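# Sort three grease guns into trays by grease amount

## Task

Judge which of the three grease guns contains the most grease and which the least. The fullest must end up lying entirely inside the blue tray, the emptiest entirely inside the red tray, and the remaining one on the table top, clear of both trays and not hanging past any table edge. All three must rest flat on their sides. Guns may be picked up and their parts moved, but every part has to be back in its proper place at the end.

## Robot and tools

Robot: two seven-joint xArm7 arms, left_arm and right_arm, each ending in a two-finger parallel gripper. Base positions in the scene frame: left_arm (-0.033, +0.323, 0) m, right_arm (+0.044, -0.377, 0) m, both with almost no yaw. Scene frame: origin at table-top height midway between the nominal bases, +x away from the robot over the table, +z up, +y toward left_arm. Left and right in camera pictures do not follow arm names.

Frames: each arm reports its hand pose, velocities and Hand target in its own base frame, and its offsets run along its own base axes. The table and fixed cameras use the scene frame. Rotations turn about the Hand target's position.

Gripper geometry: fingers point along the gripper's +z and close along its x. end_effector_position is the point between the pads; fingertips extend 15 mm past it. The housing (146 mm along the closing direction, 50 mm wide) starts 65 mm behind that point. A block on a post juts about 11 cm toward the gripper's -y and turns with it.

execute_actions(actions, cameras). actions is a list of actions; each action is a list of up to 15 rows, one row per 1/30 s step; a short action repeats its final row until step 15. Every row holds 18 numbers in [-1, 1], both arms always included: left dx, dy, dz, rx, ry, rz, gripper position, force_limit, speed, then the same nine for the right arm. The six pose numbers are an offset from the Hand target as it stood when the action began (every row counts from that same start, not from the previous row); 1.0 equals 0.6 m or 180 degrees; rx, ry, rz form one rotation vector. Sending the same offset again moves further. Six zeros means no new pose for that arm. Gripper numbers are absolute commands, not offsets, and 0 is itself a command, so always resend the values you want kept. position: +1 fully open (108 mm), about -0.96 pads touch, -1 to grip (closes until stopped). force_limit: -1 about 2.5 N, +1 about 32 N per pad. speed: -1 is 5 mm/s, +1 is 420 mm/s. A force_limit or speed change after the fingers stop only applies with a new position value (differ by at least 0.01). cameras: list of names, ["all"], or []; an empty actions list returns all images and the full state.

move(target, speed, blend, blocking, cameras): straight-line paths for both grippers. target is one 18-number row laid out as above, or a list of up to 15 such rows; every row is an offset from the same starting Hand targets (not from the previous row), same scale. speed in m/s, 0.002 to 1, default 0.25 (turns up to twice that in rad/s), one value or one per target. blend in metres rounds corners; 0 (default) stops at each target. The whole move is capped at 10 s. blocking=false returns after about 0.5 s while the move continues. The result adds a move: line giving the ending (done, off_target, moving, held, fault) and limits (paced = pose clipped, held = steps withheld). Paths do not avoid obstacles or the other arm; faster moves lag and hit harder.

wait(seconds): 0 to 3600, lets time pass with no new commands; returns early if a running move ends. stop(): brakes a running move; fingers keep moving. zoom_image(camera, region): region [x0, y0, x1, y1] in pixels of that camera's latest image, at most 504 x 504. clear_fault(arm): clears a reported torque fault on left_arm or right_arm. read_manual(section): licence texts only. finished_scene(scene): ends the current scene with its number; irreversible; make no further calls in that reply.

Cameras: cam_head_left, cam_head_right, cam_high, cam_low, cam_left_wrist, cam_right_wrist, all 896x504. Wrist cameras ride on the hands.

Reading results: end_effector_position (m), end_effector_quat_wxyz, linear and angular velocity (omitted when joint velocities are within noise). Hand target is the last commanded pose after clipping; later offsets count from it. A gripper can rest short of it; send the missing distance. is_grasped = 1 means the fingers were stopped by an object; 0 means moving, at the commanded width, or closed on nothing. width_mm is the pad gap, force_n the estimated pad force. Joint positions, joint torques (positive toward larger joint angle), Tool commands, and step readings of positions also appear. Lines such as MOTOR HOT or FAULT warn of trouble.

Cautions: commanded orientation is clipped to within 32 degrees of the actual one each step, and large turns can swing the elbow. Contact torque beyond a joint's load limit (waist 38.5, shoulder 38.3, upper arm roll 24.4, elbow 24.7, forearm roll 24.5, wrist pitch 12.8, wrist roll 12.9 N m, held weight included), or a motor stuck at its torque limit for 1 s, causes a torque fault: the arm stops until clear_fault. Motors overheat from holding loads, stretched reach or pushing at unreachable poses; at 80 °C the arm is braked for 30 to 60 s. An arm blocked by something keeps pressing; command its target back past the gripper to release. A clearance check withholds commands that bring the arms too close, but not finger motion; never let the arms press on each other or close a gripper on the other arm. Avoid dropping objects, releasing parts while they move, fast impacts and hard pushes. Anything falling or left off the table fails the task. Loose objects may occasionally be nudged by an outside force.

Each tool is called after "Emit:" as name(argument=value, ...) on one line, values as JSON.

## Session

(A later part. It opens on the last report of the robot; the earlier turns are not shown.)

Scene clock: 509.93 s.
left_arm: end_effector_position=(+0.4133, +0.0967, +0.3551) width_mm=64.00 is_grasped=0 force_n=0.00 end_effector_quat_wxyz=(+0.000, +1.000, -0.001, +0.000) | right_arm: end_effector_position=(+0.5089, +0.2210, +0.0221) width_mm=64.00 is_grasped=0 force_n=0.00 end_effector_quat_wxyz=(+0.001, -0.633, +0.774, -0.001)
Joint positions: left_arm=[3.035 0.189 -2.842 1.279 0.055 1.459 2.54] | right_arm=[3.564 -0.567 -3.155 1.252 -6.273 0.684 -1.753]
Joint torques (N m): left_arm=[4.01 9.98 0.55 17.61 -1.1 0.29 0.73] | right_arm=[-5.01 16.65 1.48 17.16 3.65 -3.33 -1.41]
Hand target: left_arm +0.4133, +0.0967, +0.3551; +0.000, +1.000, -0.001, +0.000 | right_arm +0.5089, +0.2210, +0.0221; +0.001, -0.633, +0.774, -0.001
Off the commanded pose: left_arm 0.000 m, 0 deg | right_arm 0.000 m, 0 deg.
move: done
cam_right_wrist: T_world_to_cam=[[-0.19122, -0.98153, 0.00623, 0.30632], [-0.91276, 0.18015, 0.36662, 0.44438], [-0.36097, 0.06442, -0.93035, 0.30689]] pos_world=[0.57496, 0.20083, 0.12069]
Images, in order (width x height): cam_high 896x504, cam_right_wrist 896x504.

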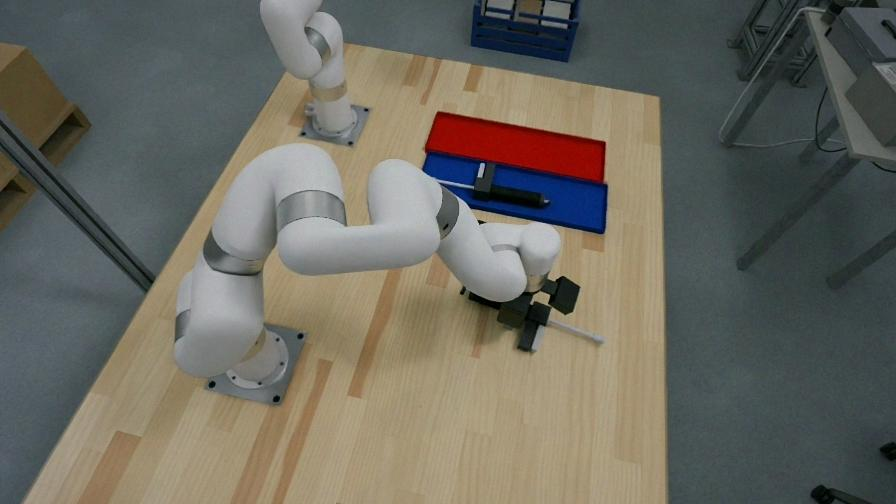

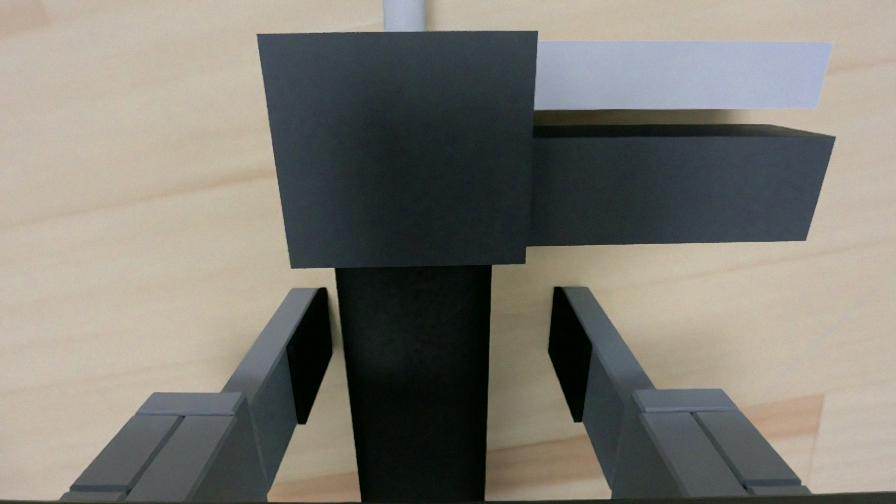

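Emit:
move(target=[0,0,0,0,0,0,0.2,0.8,-0.2,0.002,0.01,0,0,0,0,0.2,0.9,-0.4], speed=0.1)

Emit:
execute_actions(actions=[[[0,0,0,0,0,0,0.2,0.8,-0.2,0,0,0,0,0,0,-1,1,-0.2]],[[0,0,0,0,0,0,0.2,0.8,-0.2,0,0,0,0,0,0,-1,1,-0.2]]])

Emit:
move(target=[[0,0,0,0,0,0,0.2,0.8,-0.2,0,0,0.13,0,0,0,-1,1,-0.2],[0.1045,-0.478,-0.1,0,0,0,0.2,0.8,-0.2,-0.183,0.122,0.23,0,0,-0.437,-1,1,-0.2]], speed=[0.25,0.4], blend=[0.03,0], cameras=["cam_left_wrist"])

Scene clock: 524.67 s.
left_arm: end_effector_position=(+0.4133, +0.0967, +0.3551) width_mm=64.00 is_grasped=0 force_n=0.00 end_effector_quat_wxyz=(+0.000, +1.000, -0.001, +0.000) | right_arm: end_effector_position=(+0.5101, +0.2269, +0.0221) width_mm=64.00 is_grasped=0 force_n=0.00 end_effector_quat_wxyz=(+0.001, -0.633, +0.774, -0.001)
Joint positions: left_arm=[3.035 0.189 -2.842 1.279 0.055 1.459 2.54] | right_arm=[3.572 -0.576 -3.154 1.268 -6.274 0.691 -1.743]
Joint torques (N m): left_arm=[4.2 9.7 0.68 17.28 -1.06 0.27 0.89] | right_arm=[5.81 17.31 1.68 17.33 -2.37 -0.26 0.79]
Hand target: left_arm +0.4133, +0.0967, +0.3551; +0.000, +1.000, -0.001, +0.000 | right_arm +0.5101, +0.2270, +0.0221; +0.001, -0.633, +0.774, -0.001
Off the commanded pose: left_arm 0.000 m, 0 deg | right_arm 0.000 m, 0 deg.
move: done

Scene clock: 525.87 s.
left_arm: end_effector_position=(+0.4133, +0.0967, +0.3551) width_mm=64.00 is_grasped=0 force_n=0.00 end_effector_quat_wxyz=(+0.000, +1.000, -0.001, +0.000) | right_arm: end_effector_position=(+0.5101, +0.2270, +0.0222) width_mm=35.29 is_grasped=1 force_n=39.14 end_effector_quat_wxyz=(+0.001, -0.633, +0.774, -0.001)
Joint positions: left_arm=[3.035 0.189 -2.842 1.279 0.055 1.459 2.54] | right_arm=[3.572 -0.576 -3.154 1.269 -6.274 0.691 -1.743]
Joint torques (N m): left_arm=[4.36 9.99 0.73 17.24 -1.25 0.25 0.79] | right_arm=[-1.2 18.07 0.06 9.74 -1.16 -0.89 -0.69]
Hand target: left_arm +0.4133, +0.0967, +0.3551; +0.000, +1.000, -0.001, +0.000 | right_arm +0.5101, +0.2270, +0.0221; +0.001, -0.633, +0.774, -0.001
Off the commanded pose: left_arm 0.000 m, 0 deg | right_arm 0.000 m, 0 deg.
Step readings (end_effector_position of left_arm | right_arm):
0: (+0.4133, +0.0967, +0.3551) | (+0.5101, +0.2269, +0.0221)
1: (+0.4133, +0.0967, +0.3551) | (+0.5101, +0.2269, +0.0221)
2: (+0.4133, +0.0967, +0.3551) | (+0.5101, +0.2269, +0.0221)
4: (+0.4133, +0.0967, +0.3551) | (+0.5101, +0.2270, +0.0221)
8: (+0.4133, +0.0967, +0.3551) | (+0.5101, +0.2270, +0.0222)
15: (+0.4133, +0.0967, +0.3551) | (+0.5101, +0.2270, +0.0222)
16: (+0.4133, +0.0967, +0.3551) | (+0.5101, +0.2270, +0.0222)
17: (+0.4133, +0.0967, +0.3551) | (+0.5101, +0.2270, +0.0222)
19: (+0.4133, +0.0967, +0.3551) | (+0.5101, +0.2270, +0.0222)
23: (+0.4133, +0.0967, +0.3551) | (+0.5101, +0.2270, +0.0222)
30: (+0.4133, +0.0967, +0.3551) | (+0.5101, +0.2270, +0.0222)

Scene clock: 528.40 s.
left_arm: end_effector_position=(+0.4760, -0.1901, +0.2951) width_mm=64.00 is_grasped=0 force_n=0.00 end_effector_quat_wxyz=(+0.000, +1.000, -0.001, +0.000) | right_arm: end_effector_position=(+0.4003, +0.3001, +0.1601) width_mm=35.30 is_grasped=1 force_n=38.50 end_effector_quat_wxyz=(+0.000, +0.001, +1.000, -0.001)
Joint positions: left_arm=[2.774 -0.113 -3.154 1.435 0.001 1.321 1.978] | right_arm=[3.879 -0.173 -3.239 1.115 -6.264 0.944 -0.153]
Joint torques (N m): left_arm=[-2.85 17.87 0.52 17.37 1.49 0.24 -1.09] | right_arm=[6.05 32.66 -2 11.86 -3.14 -0.29 1.56]
Hand target: left_arm +0.4760, -0.1901, +0.2951; +0.000, +1.000, -0.001, +0.000 | right_arm +0.4003, +0.3002, +0.1601; +0.000, +0.001, +1.000, -0.001
Off the commanded pose: left_arm 0.000 m, 0 deg | right_arm 0.000 m, 0 deg.
move: done
cam_left_wrist: T_world_to_cam=[[0.99974, -0.00668, -0.02189, -0.47124], [0.00234, -0.92167, 0.38796, -0.26414], [-0.02277, -0.38791, -0.92141, 0.32687]] pos_world=[0.47918, -0.1198, 0.39335]

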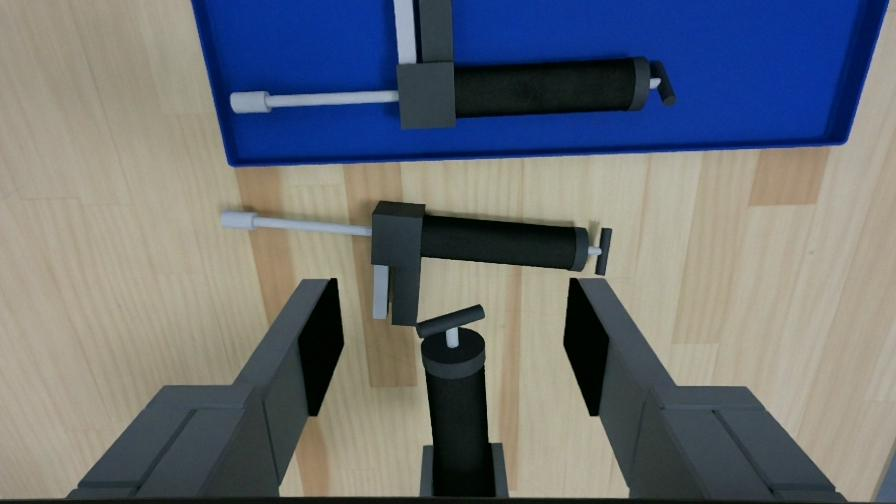

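Emit:
move(target=[[0.06,-0.121,-0.1,0,0.15,0,0.5,0.8,-0.2,0,0,0,0,0,0,-1,1,-0.2],[-0.0067,-0.121,-0.227,0,0.15,0,0.5,0.8,-0.2,0,0,0,0,0,0,-1,1,-0.2]], speed=[0.35,0.12], blend=[0.02,0], cameras=["cam_left_wrist"])

Scene clock: 546.07 s.
left_arm: end_effector_position=(+0.4720, -0.2627, +0.1589) width_mm=80.50 is_grasped=0 force_n=0.00 end_effector_quat_wxyz=(+0.001, +0.972, -0.001, -0.233) | right_arm: end_effector_position=(+0.4003, +0.3002, +0.1601) width_mm=35.30 is_grasped=1 force_n=38.50 end_effector_quat_wxyz=(+0.000, +0.001, +1.000, -0.001)
Joint positions: left_arm=[2.759 -0.676 -3.198 1.877 -0.158 1.632 1.948] | right_arm=[3.879 -0.173 -3.239 1.115 -6.264 0.944 -0.153]
Joint torques (N m): left_arm=[-6.19 54.4 -3.11 9.39 -3.05 -2.02 0.89] | right_arm=[5.71 32.45 1.21 12.67 -3.02 -0.43 1.57]
Hand target: left_arm +0.4720, -0.2627, +0.1589; +0.001, +0.972, -0.001, -0.233 | right_arm +0.4003, +0.3002, +0.1601; +0.000, +0.001, +1.000, -0.001
Off the commanded pose: left_arm 0.000 m, 0 deg | right_arm 0.000 m, 0 deg.
move: done
cam_left_wrist: T_world_to_cam=[[0.88084, -0.00656, -0.47338, -0.34276], [0.17832, -0.92167, 0.34457, -0.35426], [-0.43856, -0.38793, -0.81067, 0.35175]] pos_world=[0.51935, -0.1923, 0.24497]

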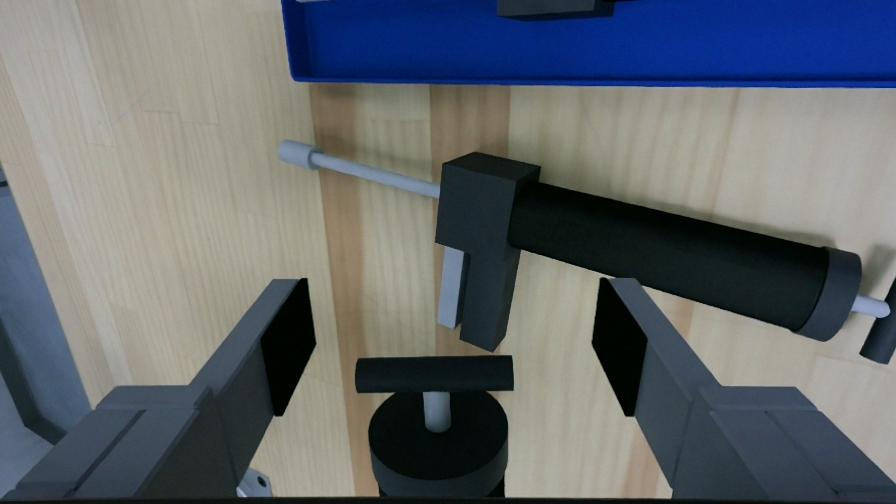

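Emit:
move(target=[-0.007,0,0.0035,0,0,0,0.5,0.8,-0.2,0,0,0,0,0,0,-1,1,-0.2], speed=0.1)

Emit:
execute_actions(actions=[[[0,0,0,0,0,0,-1,0.7,-0.2,0,0,0,0,0,0,-1,1,-0.2]],[[0,0,0,0,0,0,-1,0.7,-0.2,0,0,0,0,0,0,-1,1,-0.2]]], cameras=["cam_left_wrist"])

Emit:
move(target=[0,0.025,0,0,0,0,-1,0.7,-0.2,0,0,0,0,0,0,-1,1,-0.2], speed=0.05, cameras=["cam_left_wrist"])

Emit:
move(target=[0,0.025,0,0,0,0,-1,0.7,-0.2,0,0,0,0,0,0,-1,1,-0.2], speed=0.05, cameras=["cam_left_wrist"])

Scene clock: 557.80 s.
left_arm: end_effector_position=(+0.4678, -0.2627, +0.1610) width_mm=80.50 is_grasped=0 force_n=0.00 end_effector_quat_wxyz=(+0.001, +0.972, -0.001, -0.233) | right_arm: end_effector_position=(+0.4003, +0.3002, +0.1601) width_mm=35.30 is_grasped=1 force_n=38.50 end_effector_quat_wxyz=(+0.000, +0.001, +1.000, -0.001)
Joint positions: left_arm=[2.757 -0.658 -3.199 1.854 -0.159 1.626 1.946] | right_arm=[3.879 -0.173 -3.239 1.115 -6.264 0.944 -0.153]
Joint torques (N m): left_arm=[-5.31 53.59 -2.38 9.1 -2.9 -1.9 -0.73] | right_arm=[5.54 32.49 1.17 13.44 -3.22 -0.48 1.66]
Hand target: left_arm +0.4678, -0.2627, +0.1610; +0.001, +0.972, -0.001, -0.233 | right_arm +0.4003, +0.3002, +0.1601; +0.000, +0.001, +1.000, -0.001
Off the commanded pose: left_arm 0.000 m, 0 deg | right_arm 0.000 m, 0 deg.
move: done

Scene clock: 559.00 s.
left_arm: end_effector_position=(+0.4678, -0.2627, +0.1610) width_mm=38.80 is_grasped=1 force_n=41.23 end_effector_quat_wxyz=(+0.001, +0.972, -0.001, -0.233) | right_arm: end_effector_position=(+0.4003, +0.3002, +0.1601) width_mm=35.30 is_grasped=1 force_n=38.56 end_effector_quat_wxyz=(+0.000, +0.001, +1.000, -0.001)
Joint positions: left_arm=[2.757 -0.658 -3.199 1.854 -0.159 1.626 1.946] | right_arm=[3.879 -0.173 -3.239 1.115 -6.264 0.944 -0.153]
Joint torques (N m): left_arm=[-2.19 53.55 -0.83 9.54 -2.77 -1.63 -0.83] | right_arm=[5.65 32.5 0.98 13.53 -2.97 -0.47 1.18]
Hand target: left_arm +0.4678, -0.2627, +0.1610; +0.001, +0.972, -0.001, -0.233 | right_arm +0.4003, +0.3002, +0.1601; +0.000, +0.001, +1.000, -0.001
Off the commanded pose: left_arm 0.000 m, 0 deg | right_arm 0.000 m, 0 deg.
Step readings (end_effector_position of left_arm | right_arm):
0: (+0.4678, -0.2627, +0.1610) | (+0.4003, +0.3002, +0.1601)
1: (+0.4678, -0.2627, +0.1610) | (+0.4003, +0.3002, +0.1601)
2: (+0.4678, -0.2627, +0.1610) | (+0.4003, +0.3002, +0.1601)
4: (+0.4678, -0.2627, +0.1610) | (+0.4003, +0.3002, +0.1601)
8: (+0.4678, -0.2627, +0.1610) | (+0.4003, +0.3002, +0.1601)
15: (+0.4678, -0.2627, +0.1610) | (+0.4003, +0.3002, +0.1601)
16: (+0.4678, -0.2627, +0.1610) | (+0.4003, +0.3002, +0.1601)
17: (+0.4678, -0.2627, +0.1610) | (+0.4003, +0.3002, +0.1601)
19: (+0.4678, -0.2627, +0.1610) | (+0.4003, +0.3002, +0.1601)
23: (+0.4678, -0.2627, +0.1610) | (+0.4003, +0.3002, +0.1601)
30: (+0.4678, -0.2627, +0.1610) | (+0.4003, +0.3002, +0.1601)
cam_left_wrist: T_world_to_cam=[[0.8808, -0.00659, -0.47345, -0.33803], [0.17831, -0.92167, 0.34456, -0.35432], [-0.43864, -0.38791, -0.81063, 0.35161]] pos_world=[0.51515, -0.1924, 0.24707]

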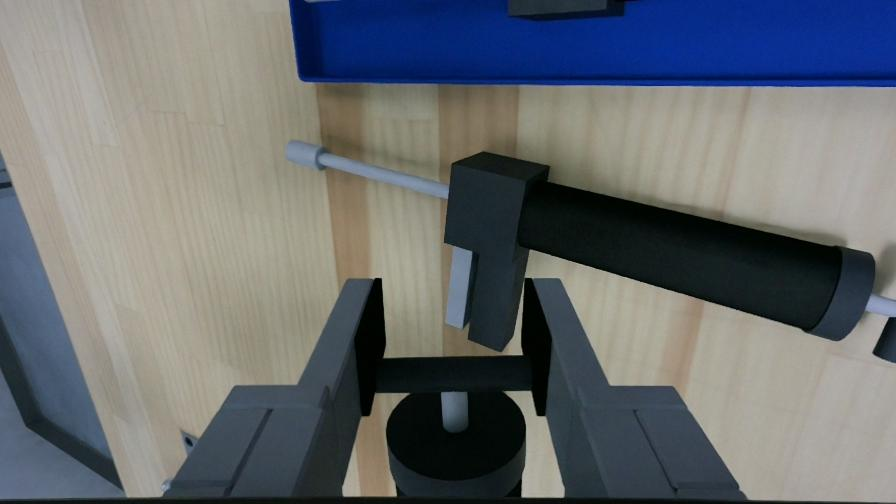

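Scene clock: 559.63 s.
left_arm: end_effector_position=(+0.4678, -0.2477, +0.1610) width_mm=38.80 is_grasped=1 force_n=41.00 end_effector_quat_wxyz=(+0.001, +0.972, -0.001, -0.233) | right_arm: end_effector_position=(+0.4003, +0.3002, +0.1601) width_mm=35.30 is_grasped=1 force_n=38.07 end_effector_quat_wxyz=(+0.000, +0.001, +1.000, -0.001)
Joint positions: left_arm=[2.774 -0.633 -3.192 1.814 -0.155 1.615 1.971] | right_arm=[3.879 -0.173 -3.239 1.115 -6.264 0.944 -0.153]
Joint torques (N m): left_arm=[8.53 54.23 1.15 8.94 1.43 -1.42 1.44] | right_arm=[-0.4 31.09 -1.5 13.77 -2.79 -1.64 0.71]
Hand target: left_arm +0.4678, -0.2477, +0.1610; +0.001, +0.972, -0.001, -0.233 | right_arm +0.4003, +0.3002, +0.1601; +0.000, +0.001, +1.000, -0.001
Off the commanded pose: left_arm 0.000 m, 0 deg | right_arm 0.000 m, 0 deg.
move: done
cam_left_wrist: T_world_to_cam=[[0.88081, -0.00667, -0.47342, -0.33797], [0.17823, -0.92167, 0.3446, -0.34047], [-0.43864, -0.38791, -0.81063, 0.35743]] pos_world=[0.51515, -0.17741, 0.24707]

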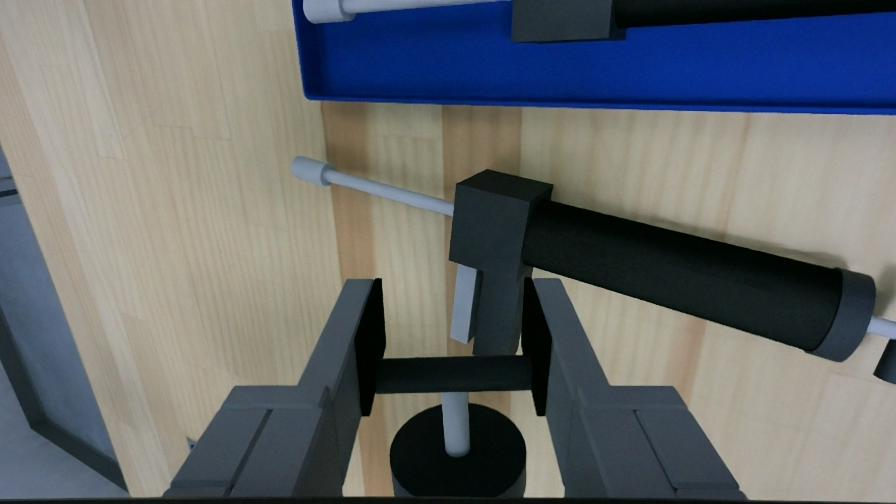

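Scene clock: 560.27 s.
left_arm: end_effector_position=(+0.4678, -0.2327, +0.1610) width_mm=38.80 is_grasped=1 force_n=40.83 end_effector_quat_wxyz=(+0.001, +0.972, -0.001, -0.233) | right_arm: end_effector_position=(+0.4003, +0.3002, +0.1602) width_mm=35.30 is_grasped=1 force_n=37.82 end_effector_quat_wxyz=(+0.000, +0.001, +1.000, -0.001)
Joint positions: left_arm=[2.792 -0.61 -3.184 1.777 -0.15 1.606 1.996] | right_arm=[3.879 -0.173 -3.239 1.115 -6.264 0.944 -0.153]
Joint torques (N m): left_arm=[16 52.38 8.36 8 8.32 -0.76 1.33] | right_arm=[-7.05 28.53 -5.23 13.87 -2.35 0.87 0.08]
Hand target: left_arm +0.4678, -0.2327, +0.1610; +0.001, +0.972, -0.001, -0.233 | right_arm +0.4003, +0.3002, +0.1601; +0.000, +0.001, +1.000, -0.001
Off the commanded pose: left_arm 0.000 m, 0 deg | right_arm 0.000 m, 0 deg.
move: done
cam_left_wrist: T_world_to_cam=[[0.8808, -0.00659, -0.47345, -0.33784], [0.17831, -0.92167, 0.34456, -0.32667], [-0.43864, -0.38791, -0.81063, 0.36325]] pos_world=[0.51515, -0.1624, 0.24707]

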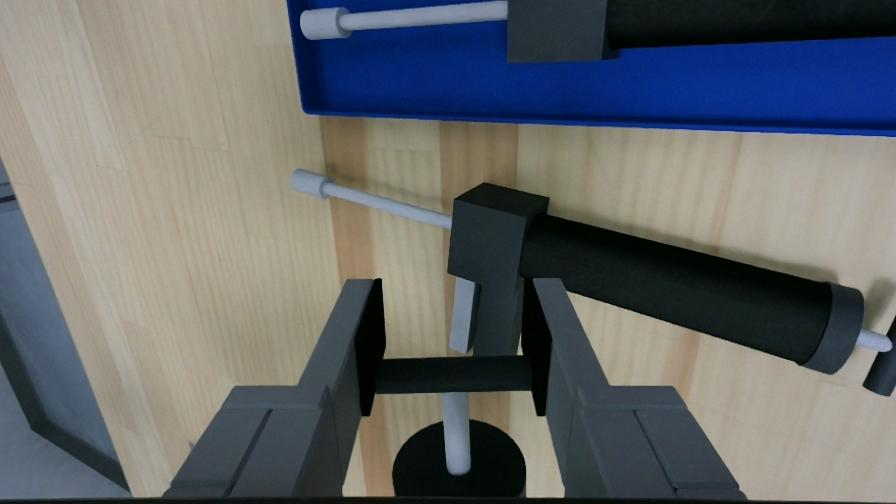

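Emit:
move(target=[0,-0.0508,0,0,0,0,-1,0.7,-0.2,0,0,0,0,0,0,-1,1,-0.2], speed=0.1)

Emit:
execute_actions(actions=[[[0,0,0,0,0,0,0.5,0.7,-0.2,0,0,0,0,0,0,-1,1,-0.2]]], cameras=["cam_left_wrist"])

Scene clock: 576.73 s.
left_arm: end_effector_position=(+0.4678, -0.2631, +0.1610) width_mm=38.80 is_grasped=1 force_n=41.31 end_effector_quat_wxyz=(+0.001, +0.972, -0.001, -0.233) | right_arm: end_effector_position=(+0.4003, +0.3001, +0.1601) width_mm=35.30 is_grasped=1 force_n=39.07 end_effector_quat_wxyz=(+0.000, +0.001, +1.000, -0.001)
Joint positions: left_arm=[2.757 -0.659 -3.199 1.855 -0.159 1.626 1.946] | right_arm=[3.879 -0.173 -3.239 1.115 -6.264 0.944 -0.153]
Joint torques (N m): left_arm=[-9.76 27.86 -5.76 16.31 -4.67 1.13 -1.07] | right_arm=[0.88 16.89 0.42 16.34 1.41 -4.43 0.15]
Hand target: left_arm +0.4678, -0.2631, +0.1610; +0.001, +0.972, -0.001, -0.233 | right_arm +0.4003, +0.3002, +0.1601; +0.000, +0.001, +1.000, -0.001
Off the commanded pose: left_arm 0.000 m, 0 deg | right_arm 0.000 m, 0 deg.
move: done

Scene clock: 577.43 s.
left_arm: end_effector_position=(+0.4677, -0.2632, +0.1610) width_mm=80.50 is_grasped=0 force_n=0.00 end_effector_quat_wxyz=(+0.001, +0.972, -0.001, -0.233) | right_arm: end_effector_position=(+0.4003, +0.3002, +0.1601) width_mm=35.30 is_grasped=1 force_n=38.59 end_effector_quat_wxyz=(+0.000, +0.001, +1.000, -0.001)
Joint positions: left_arm=[2.756 -0.659 -3.199 1.855 -0.159 1.626 1.945] | right_arm=[3.879 -0.173 -3.239 1.115 -6.264 0.944 -0.153]
Joint torques (N m): left_arm=[4.6 28.99 0.59 15.04 0.54 -1.25 -0.59] | right_arm=[3.65 21.14 1.52 16.57 2.08 -0.43 0.84]
Hand target: left_arm +0.4678, -0.2631, +0.1610; +0.001, +0.972, -0.001, -0.233 | right_arm +0.4003, +0.3002, +0.1601; +0.000, +0.001, +1.000, -0.001
Off the commanded pose: left_arm 0.000 m, 0 deg | right_arm 0.000 m, 0 deg.
Step readings (end_effector_position of left_arm | right_arm):
0: (+0.4678, -0.2631, +0.1610) | (+0.4003, +0.3001, +0.1601)
1: (+0.4678, -0.2631, +0.1610) | (+0.4003, +0.3001, +0.1601)
2: (+0.4678, -0.2631, +0.1610) | (+0.4003, +0.3001, +0.1601)
4: (+0.4677, -0.2633, +0.1610) | (+0.4004, +0.3001, +0.1601)
8: (+0.4677, -0.2633, +0.1610) | (+0.4004, +0.3001, +0.1601)
15: (+0.4677, -0.2633, +0.1610) | (+0.4003, +0.3001, +0.1601)
cam_left_wrist: T_world_to_cam=[[0.88077, -0.00666, -0.47351, -0.33802], [0.17823, -0.92172, 0.34449, -0.35473], [-0.43873, -0.38781, -0.81063, 0.35149]] pos_world=[0.51515, -0.1929, 0.24707]

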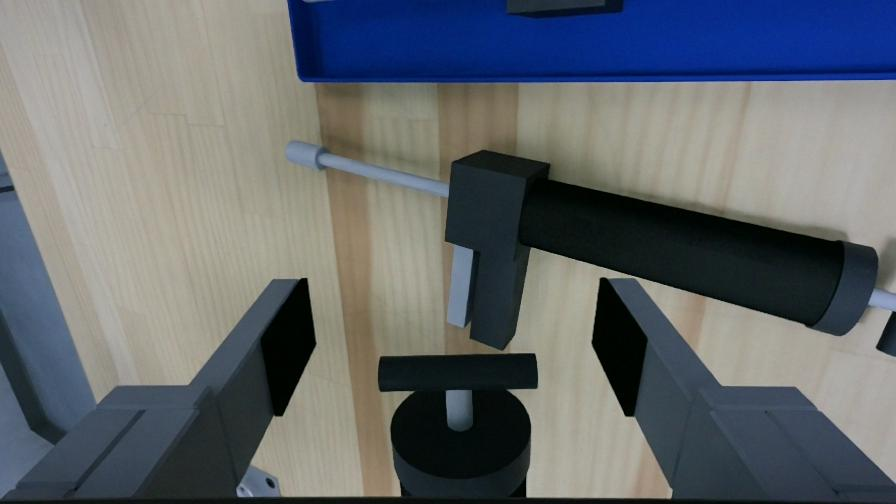

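Emit:
move(target=[[0.075,0,0.15,0,0,0,0.2,0.7,-0.2,0,0,0,0,0,0,-1,1,-0.2],[-0.113,0.4385,0.28,0,-0.15,0.15,0.2,0.7,-0.2,-0.036,-0.078,0,0,0,0.5,-1,1,-0.2],[-0.113,0.4385,0.28,0,-0.15,0.15,0.2,0.7,-0.2,-0.036,-0.078,-0.23,0,0,0.5,-1,1,-0.2]], speed=[0.3,0.45,0.12], blend=[0.03,0.02,0])

Emit:
execute_actions(actions=[[[0,0,0,0,0,0,0.2,0.7,-0.2,0,0,0,0,0,0,0.2,1,-0.4]],[[0,0,0,0,0,0,0.2,0.7,-0.2,0,0,0,0,0,0,0.2,1,-0.4]]])

Emit:
move(target=[[0,0,0,0,0,0,0.2,0.7,-0.2,0,0,0.2,0,0,0,0.2,1,-0.4],[0,0,0,0,0,0,0.2,0.7,-0.2,-0.1,-0.6,0.4,0,0,0,0.2,1,-0.4]], speed=0.45, blend=[0.03,0], cameras=["cam_high","cam_head_left"])

Scene clock: 609.37 s.
left_arm: end_effector_position=(+0.4000, +0.0000, +0.3290) width_mm=64.00 is_grasped=0 force_n=0.00 end_effector_quat_wxyz=(+0.054, +0.973, +0.224, +0.005) | right_arm: end_effector_position=(+0.3787, +0.2533, +0.0221) width_mm=35.30 is_grasped=1 force_n=38.11 end_effector_quat_wxyz=(-0.001, +0.706, -0.708, +0.000)
Joint positions: left_arm=[3.012 0.298 -2.98 1.085 -0.059 1.349 1.942] | right_arm=[3.804 -0.32 -3.212 0.839 -6.24 0.519 -1.795]
Joint torques (N m): left_arm=[4.37 27.22 0.89 10.51 -0.28 -3.01 0.84] | right_arm=[-5 13.38 1.81 16.62 3.57 -4.03 -1.57]
Hand target: left_arm +0.4000, +0.0000, +0.3290; +0.054, +0.973, +0.224, +0.005 | right_arm +0.3787, +0.2534, +0.0221; -0.001, +0.706, -0.708, +0.000
Off the commanded pose: left_arm 0.000 m, 0 deg | right_arm 0.000 m, 0 deg.
move: done

Scene clock: 610.57 s.
left_arm: end_effector_position=(+0.4000, +0.0000, +0.3290) width_mm=64.00 is_grasped=0 force_n=0.00 end_effector_quat_wxyz=(+0.054, +0.973, +0.224, +0.005) | right_arm: end_effector_position=(+0.3787, +0.2534, +0.0221) width_mm=63.99 is_grasped=0 force_n=0.00 end_effector_quat_wxyz=(-0.001, +0.706, -0.708, +0.000)
Joint positions: left_arm=[3.012 0.298 -2.98 1.085 -0.059 1.349 1.942] | right_arm=[3.804 -0.32 -3.212 0.839 -6.24 0.519 -1.795]
Joint torques (N m): left_arm=[4.14 27.13 0.81 10.53 -0.92 -2.99 0.63] | right_arm=[-4.7 12.27 0.01 8.82 2.13 -0.34 0.25]
Hand target: left_arm +0.4000, +0.0000, +0.3290; +0.054, +0.973, +0.224, +0.005 | right_arm +0.3787, +0.2534, +0.0221; -0.001, +0.706, -0.708, +0.000
Off the commanded pose: left_arm 0.000 m, 0 deg | right_arm 0.000 m, 0 deg.
Step readings (end_effector_position of left_arm | right_arm):
0: (+0.4000, +0.0000, +0.3290) | (+0.3787, +0.2533, +0.0221)
1: (+0.4000, +0.0000, +0.3290) | (+0.3787, +0.2533, +0.0221)
2: (+0.4000, +0.0000, +0.3290) | (+0.3787, +0.2534, +0.0221)
4: (+0.4000, +0.0000, +0.3290) | (+0.3788, +0.2534, +0.0222)
8: (+0.4000, +0.0000, +0.3290) | (+0.3788, +0.2534, +0.0222)
15: (+0.4000, +0.0000, +0.3290) | (+0.3788, +0.2534, +0.0222)
16: (+0.4000, +0.0000, +0.3290) | (+0.3788, +0.2534, +0.0222)
17: (+0.4000, +0.0000, +0.3290) | (+0.3788, +0.2534, +0.0222)
19: (+0.4000, +0.0000, +0.3290) | (+0.3788, +0.2534, +0.0222)
23: (+0.4000, +0.0000, +0.3290) | (+0.3788, +0.2534, +0.0222)
30: (+0.4000, +0.0000, +0.3290) | (+0.3787, +0.2534, +0.0222)

Scene clock: 612.40 s.
left_arm: end_effector_position=(+0.4000, +0.0000, +0.3290) width_mm=64.00 is_grasped=0 force_n=0.00 end_effector_quat_wxyz=(+0.054, +0.973, +0.224, +0.005) | right_arm: end_effector_position=(+0.3187, -0.1066, +0.2621) width_mm=64.00 is_grasped=0 force_n=0.00 end_effector_quat_wxyz=(-0.001, +0.706, -0.708, +0.000)
Joint positions: left_arm=[3.012 0.298 -2.98 1.085 -0.059 1.349 1.942] | right_arm=[2.814 0.481 -3.138 0.75 -6.28 1.23 -2.679]
Joint torques (N m): left_arm=[3.69 27.31 0.68 11.04 -1.31 -2.75 0.64] | right_arm=[-4.24 2.67 1.52 20.16 -1.08 -0.56 -1.48]
Hand target: left_arm +0.4000, +0.0000, +0.3290; +0.054, +0.973, +0.224, +0.005 | right_arm +0.3187, -0.1066, +0.2621; -0.001, +0.706, -0.708, +0.000
Off the commanded pose: left_arm 0.000 m, 0 deg | right_arm 0.000 m, 0 deg.
joint sent to its limit (right arm) — joint 5 (forearm roll), lower limit. The joint targets still meet the commanded pose.
move: done
Images, in order (width x height): cam_head_left 896x504, cam_high 896x504.

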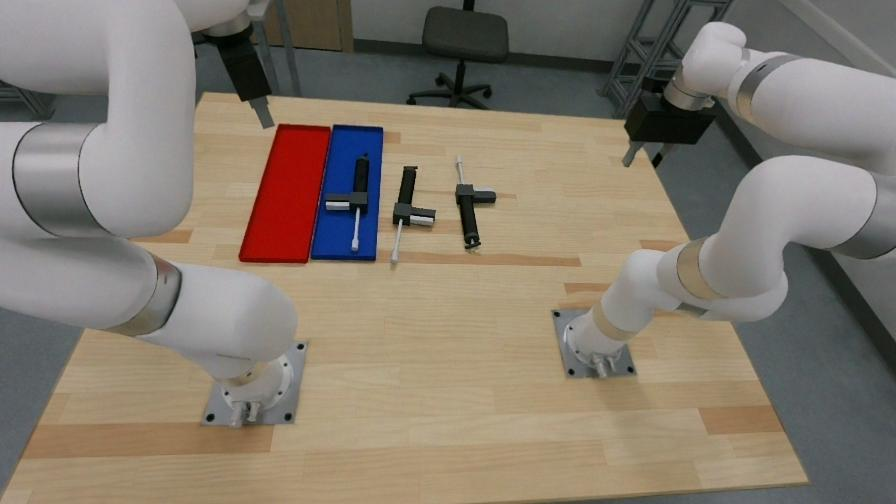

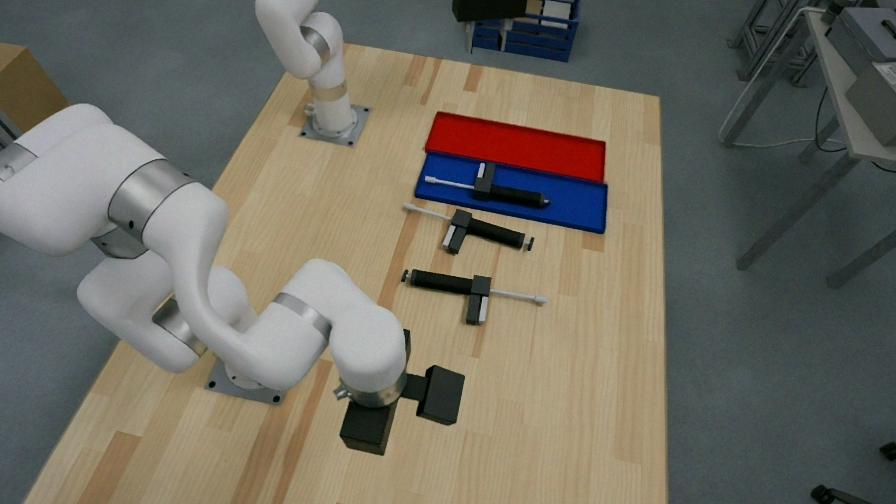

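Emit:
move(target=[[0.0937,-0.733,-0.3,0.023,0.0282,0.361,0.2,0.7,-0.2,0,0,0,0,0,0,0.2,1,-0.4],[0.0937,-0.733,-0.512,0.023,0.0282,0.361,0.2,0.7,-0.2,0,0,0,0,0,0,0.2,1,-0.4]], speed=[0.5,0.2], blend=[0.02,0], cameras=["cam_left_wrist"])

Scene clock: 627.47 s.
left_arm: end_effector_position=(+0.4562, -0.4399, +0.0218) width_mm=64.00 is_grasped=0 force_n=-0.37 end_effector_quat_wxyz=(+0.001, +0.701, +0.713, +0.000) | right_arm: end_effector_position=(+0.3187, -0.1066, +0.2621) width_mm=64.00 is_grasped=0 force_n=0.00 end_effector_quat_wxyz=(-0.001, +0.706, -0.708, +0.000)
Joint positions: left_arm=[2.546 -0.815 -3.367 1.667 0.214 0.875 -0.121] | right_arm=[2.814 0.481 -3.138 0.75 -6.28 1.23 -2.679]
Joint torques (N m): left_arm=[-6.48 27.29 -1.37 15.47 2.72 -2.7 -1.13] | right_arm=[-5.1 2.43 0.49 20.12 2.91 -2.89 -1.4]
Hand target: left_arm +0.4562, -0.4398, +0.0218; +0.001, +0.701, +0.713, +0.000 | right_arm +0.3187, -0.1066, +0.2621; -0.001, +0.706, -0.708, +0.000
Off the commanded pose: left_arm 0.000 m, 0 deg | right_arm 0.000 m, 0 deg.
joint sent to its limit (right arm) — joint 5 (forearm roll), lower limit. The joint targets still meet the commanded pose.
move: done
cam_left_wrist: T_world_to_cam=[[-0.01235, 0.99965, -0.0234, 0.44538], [0.92146, 0.02047, 0.38794, -0.39315], [0.38828, -0.01677, -0.92139, -0.04656]] pos_world=[0.38585, -0.43795, 0.12004]

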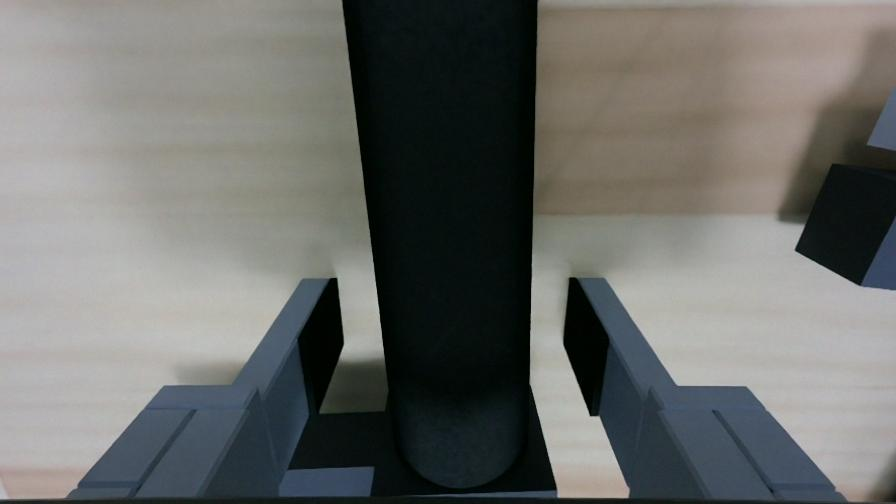

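Emit:
execute_actions(actions=[[[0,0,0,0,0,0,-1,0.8,-0.2,0,0,0,0,0,0,0.2,1,-0.4]],[[0,0,0,0,0,0,-1,0.8,-0.2,0,0,0,0,0,0,0.2,1,-0.4]]])

Emit:
move(target=[[0,0,0.2,0,0,0,-1,0.8,-0.2,0,0,0,0,0,0,0.2,1,-0.4],[0.045,0.82,0.22,0,0,0,-1,0.8,-0.2,0,0,0,0,0,0,0.2,1,-0.4],[0.045,0.886,0.16,0,0,0,-1,0.8,-0.2,0,0,0,0,0,0,0.2,1,-0.4]], speed=[0.25,0.45,0.2], blend=[0.03,0.02,0], cameras=["cam_left_wrist","cam_high"])

Scene clock: 636.63 s.
left_arm: end_effector_position=(+0.4562, -0.4398, +0.0217) width_mm=35.09 is_grasped=1 force_n=47.46 end_effector_quat_wxyz=(+0.000, +0.701, +0.713, +0.000) | right_arm: end_effector_position=(+0.3187, -0.1066, +0.2621) width_mm=64.00 is_grasped=0 force_n=0.00 end_effector_quat_wxyz=(-0.001, +0.706, -0.708, +0.000)
Joint positions: left_arm=[2.546 -0.815 -3.367 1.667 0.214 0.875 -0.121] | right_arm=[2.814 0.481 -3.138 0.75 -6.28 1.23 -2.679]
Joint torques (N m): left_arm=[-3.15 39.97 -5.9 11.72 -1.12 -2.33 0.51] | right_arm=[-5.14 2.55 1.75 20.12 3.03 -2.8 -1.38]
Hand target: left_arm +0.4562, -0.4398, +0.0218; +0.001, +0.701, +0.713, +0.000 | right_arm +0.3187, -0.1066, +0.2621; -0.001, +0.706, -0.708, +0.000
Off the commanded pose: left_arm 0.000 m, 0 deg | right_arm 0.000 m, 0 deg.
joint at its limit (right arm) — joint 5 (forearm roll), lower limit.
Step readings (end_effector_position of left_arm | right_arm):
0: (+0.4562, -0.4398, +0.0218) | (+0.3187, -0.1066, +0.2621)
1: (+0.4562, -0.4398, +0.0218) | (+0.3187, -0.1066, +0.2621)
2: (+0.4562, -0.4399, +0.0218) | (+0.3187, -0.1066, +0.2621)
4: (+0.4562, -0.4399, +0.0217) | (+0.3187, -0.1066, +0.2621)
8: (+0.4562, -0.4398, +0.0217) | (+0.3187, -0.1066, +0.2621)
15: (+0.4562, -0.4398, +0.0217) | (+0.3187, -0.1066, +0.2621)
16: (+0.4562, -0.4398, +0.0217) | (+0.3187, -0.1066, +0.2621)
17: (+0.4562, -0.4398, +0.0217) | (+0.3187, -0.1066, +0.2621)
19: (+0.4562, -0.4398, +0.0217) | (+0.3187, -0.1066, +0.2621)
23: (+0.4562, -0.4398, +0.0217) | (+0.3187, -0.1066, +0.2621)
30: (+0.4562, -0.4398, +0.0217) | (+0.3187, -0.1066, +0.2621)

Scene clock: 638.97 s.
left_arm: end_effector_position=(+0.4832, +0.0917, +0.1178) width_mm=35.09 is_grasped=1 force_n=46.22 end_effector_quat_wxyz=(+0.001, +0.701, +0.713, +0.000) | right_arm: end_effector_position=(+0.3187, -0.1066, +0.2621) width_mm=64.00 is_grasped=0 force_n=0.00 end_effector_quat_wxyz=(-0.001, +0.706, -0.708, +0.000)
Joint positions: left_arm=[3.241 -0.211 -3.05 1.03 -0.027 0.82 0.976] | right_arm=[2.814 0.481 -3.138 0.75 -6.28 1.23 -2.679]
Joint torques (N m): left_arm=[4.41 21.27 0.4 17.5 -2.24 -3.34 0.87] | right_arm=[-4.97 2.58 1.57 20.14 2.92 -2.6 -1.27]
Hand target: left_arm +0.4832, +0.0918, +0.1178; +0.001, +0.701, +0.713, +0.000 | right_arm +0.3187, -0.1066, +0.2621; -0.001, +0.706, -0.708, +0.000
Off the commanded pose: left_arm 0.000 m, 0 deg | right_arm 0.000 m, 0 deg.
joint at its limit (right arm) — joint 5 (forearm roll), lower limit.
move: done
cam_left_wrist: T_world_to_cam=[[-0.01226, 0.99965, -0.02336, -0.0835], [0.92149, 0.02037, 0.38786, -0.46614], [0.3882, -0.01677, -0.92142, 0.04037]] pos_world=[0.41285, 0.09364, 0.21604]
Images, in order (width x height): cam_high 896x504, cam_left_wrist 896x504.

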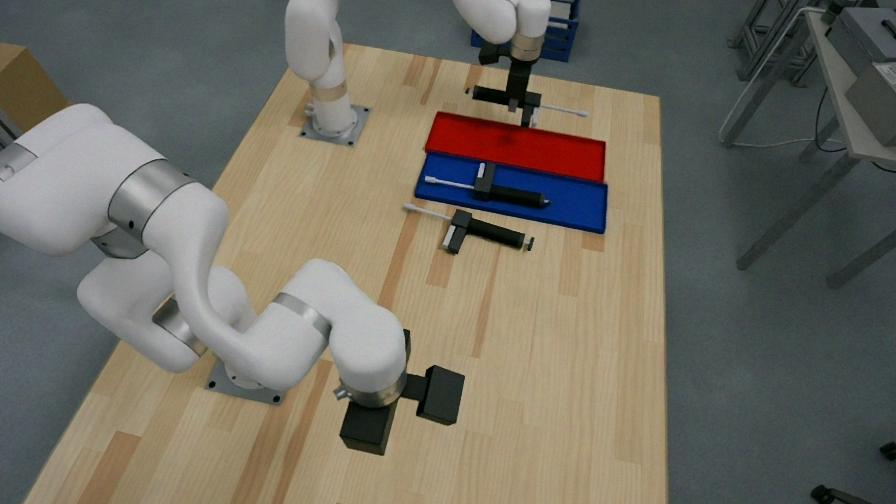

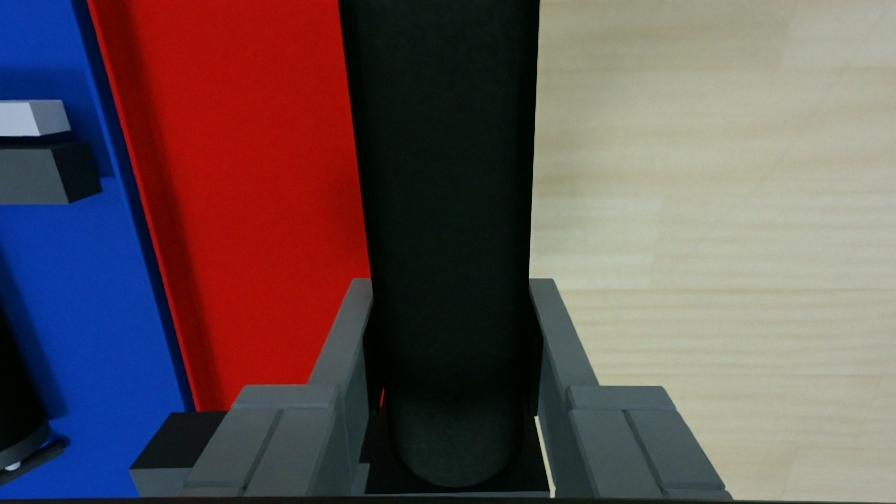

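Emit:
move(target=[[0,-0.043,0,0,0,0,-1,0.8,-0.2,0,0,0,0,0,0,0.2,1,-0.4],[0,-0.043,-0.152,0,0,0,-1,0.8,-0.2,0,0,0,0,0,0,0.2,1,-0.4]], speed=[0.15,0.12], blend=[0.01,0], cameras=["cam_left_wrist"])

Emit:
execute_actions(actions=[[[0,0,0,0,0,0,0.2,0.8,-0.4,0,0,0,0,0,0,0.2,1,-0.4]],[[0,0,0,0,0,0,0.2,0.8,-0.4,0,0,0,0,0,0,0.2,1,-0.4]]])

Emit:
move(target=[[0,0,0.35,0,0,0,0.2,0.8,-0.4,0,0,0,0,0,0,0.2,1,-0.4]], speed=0.3, cameras=["cam_left_wrist","cam_high"])

Emit:
zoom_image(camera="cam_high", region=[380, 90, 640, 270])

Scene clock: 653.60 s.
left_arm: end_effector_position=(+0.4832, +0.0660, +0.0266) width_mm=35.09 is_grasped=1 force_n=46.21 end_effector_quat_wxyz=(+0.000, +0.701, +0.713, +0.000) | right_arm: end_effector_position=(+0.3187, -0.1066, +0.2621) width_mm=64.00 is_grasped=0 force_n=0.00 end_effector_quat_wxyz=(-0.001, +0.706, -0.708, +0.000)
Joint positions: left_arm=[3.214 -0.387 -3.079 0.966 -0.045 0.58 0.937] | right_arm=[2.814 0.481 -3.138 0.75 -6.28 1.23 -2.679]
Joint torques (N m): left_arm=[6.3 22.65 -1.57 15.51 -2.63 -3.42 1.02] | right_arm=[-4.87 2.91 1.59 20.14 2.91 -2.5 -1.44]
Hand target: left_arm +0.4832, +0.0660, +0.0266; +0.001, +0.701, +0.713, +0.000 | right_arm +0.3187, -0.1066, +0.2621; -0.001, +0.706, -0.708, +0.000
Off the commanded pose: left_arm 0.000 m, 0 deg | right_arm 0.000 m, 0 deg.
joint at its limit (right arm) — joint 5 (forearm roll), lower limit.
move: done
cam_left_wrist: T_world_to_cam=[[-0.0124, 0.99965, -0.02331, -0.05979], [0.92149, 0.02047, 0.38786, -0.43025], [0.3882, -0.01667, -0.92143, -0.0441]] pos_world=[0.41285, 0.06784, 0.12484]

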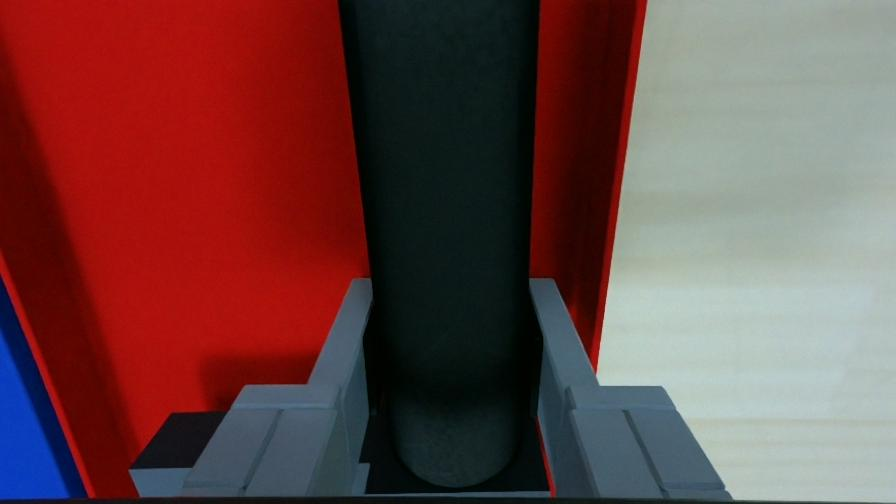

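Scene clock: 654.80 s.
left_arm: end_effector_position=(+0.4832, +0.0660, +0.0266) width_mm=64.00 is_grasped=0 force_n=0.00 end_effector_quat_wxyz=(+0.001, +0.701, +0.713, +0.000) | right_arm: end_effector_position=(+0.3187, -0.1066, +0.2621) width_mm=64.00 is_grasped=0 force_n=0.00 end_effector_quat_wxyz=(-0.001, +0.706, -0.708, +0.000)
Joint positions: left_arm=[3.214 -0.387 -3.079 0.966 -0.045 0.58 0.937] | right_arm=[2.814 0.481 -3.138 0.75 -6.28 1.23 -2.679]
Joint torques (N m): left_arm=[4.36 22.04 1.96 7.33 1.65 0.28 -0.75] | right_arm=[-5.11 2.73 1.65 20.05 2.88 -2.51 -1.39]
Hand target: left_arm +0.4832, +0.0660, +0.0266; +0.001, +0.701, +0.713, +0.000 | right_arm +0.3187, -0.1066, +0.2621; -0.001, +0.706, -0.708, +0.000
Off the commanded pose: left_arm 0.000 m, 0 deg | right_arm 0.000 m, 0 deg.
joint at its limit (right arm) — joint 5 (forearm roll), lower limit.
Step readings (end_effector_position of left_arm | right_arm):
0: (+0.4832, +0.0660, +0.0266) | (+0.3187, -0.1066, +0.2621)
1: (+0.4832, +0.0660, +0.0266) | (+0.3187, -0.1066, +0.2621)
2: (+0.4832, +0.0660, +0.0266) | (+0.3187, -0.1066, +0.2621)
4: (+0.4833, +0.0660, +0.0266) | (+0.3187, -0.1066, +0.2621)
8: (+0.4833, +0.0660, +0.0266) | (+0.3187, -0.1066, +0.2621)
15: (+0.4833, +0.0659, +0.0266) | (+0.3187, -0.1066, +0.2621)
16: (+0.4833, +0.0659, +0.0266) | (+0.3187, -0.1066, +0.2621)
17: (+0.4833, +0.0659, +0.0266) | (+0.3187, -0.1066, +0.2621)
19: (+0.4833, +0.0660, +0.0266) | (+0.3187, -0.1066, +0.2621)
23: (+0.4833, +0.0660, +0.0266) | (+0.3187, -0.1066, +0.2621)
30: (+0.4832, +0.0660, +0.0266) | (+0.3187, -0.1066, +0.2621)

Scene clock: 656.00 s.
left_arm: end_effector_position=(+0.4832, +0.0660, +0.2366) width_mm=64.00 is_grasped=0 force_n=0.00 end_effector_quat_wxyz=(+0.001, +0.701, +0.713, +0.000) | right_arm: end_effector_position=(+0.3187, -0.1066, +0.2621) width_mm=64.00 is_grasped=0 force_n=0.00 end_effector_quat_wxyz=(-0.001, +0.706, -0.708, +0.000)
Joint positions: left_arm=[3.206 -0.053 -3.068 1.194 -0.005 1.14 0.908] | right_arm=[2.814 0.481 -3.138 0.75 -6.28 1.23 -2.679]
Joint torques (N m): left_arm=[-6.06 32.95 -0.14 17.34 2.46 0.38 -1.04] | right_arm=[-4.87 2.95 1.61 20.25 2.86 -2.47 -1.41]
Hand target: left_arm +0.4832, +0.0660, +0.2366; +0.001, +0.701, +0.713, +0.000 | right_arm +0.3187, -0.1066, +0.2621; -0.001, +0.706, -0.708, +0.000
Off the commanded pose: left_arm 0.000 m, 0 deg | right_arm 0.000 m, 0 deg.
joint at its limit (right arm) — joint 5 (forearm roll), lower limit.
move: done
cam_left_wrist: T_world_to_cam=[[-0.0124, 0.99965, -0.02331, -0.055], [0.92149, 0.02047, 0.38786, -0.5117], [0.3882, -0.01667, -0.92143, 0.1494]] pos_world=[0.41285, 0.06794, 0.33484]
Images, in order (width x height): cam_high 896x504, cam_left_wrist 896x504.

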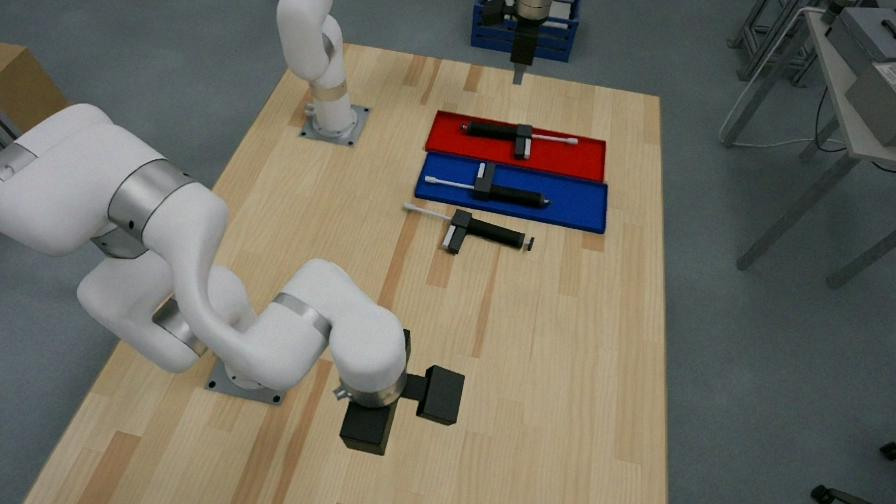

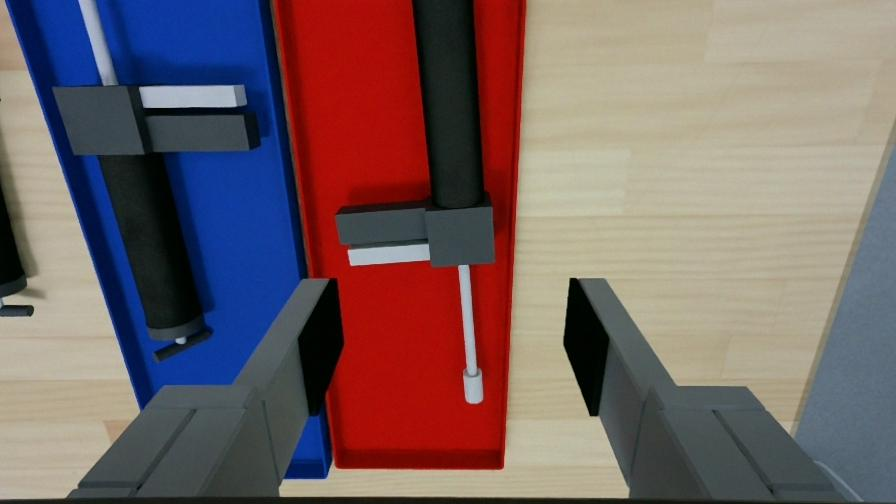

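Scaled by 1.938 from the camera's image (finer frame: 1280x720).

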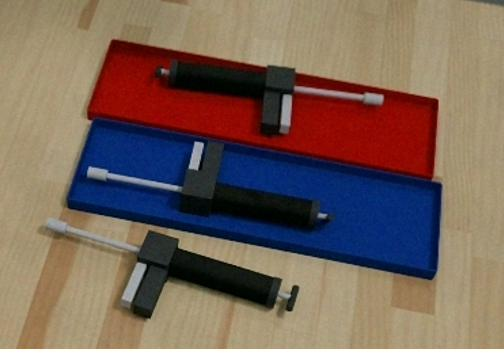

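Emit:
finished_scene(scene=2)

The scene is finished: the task was done.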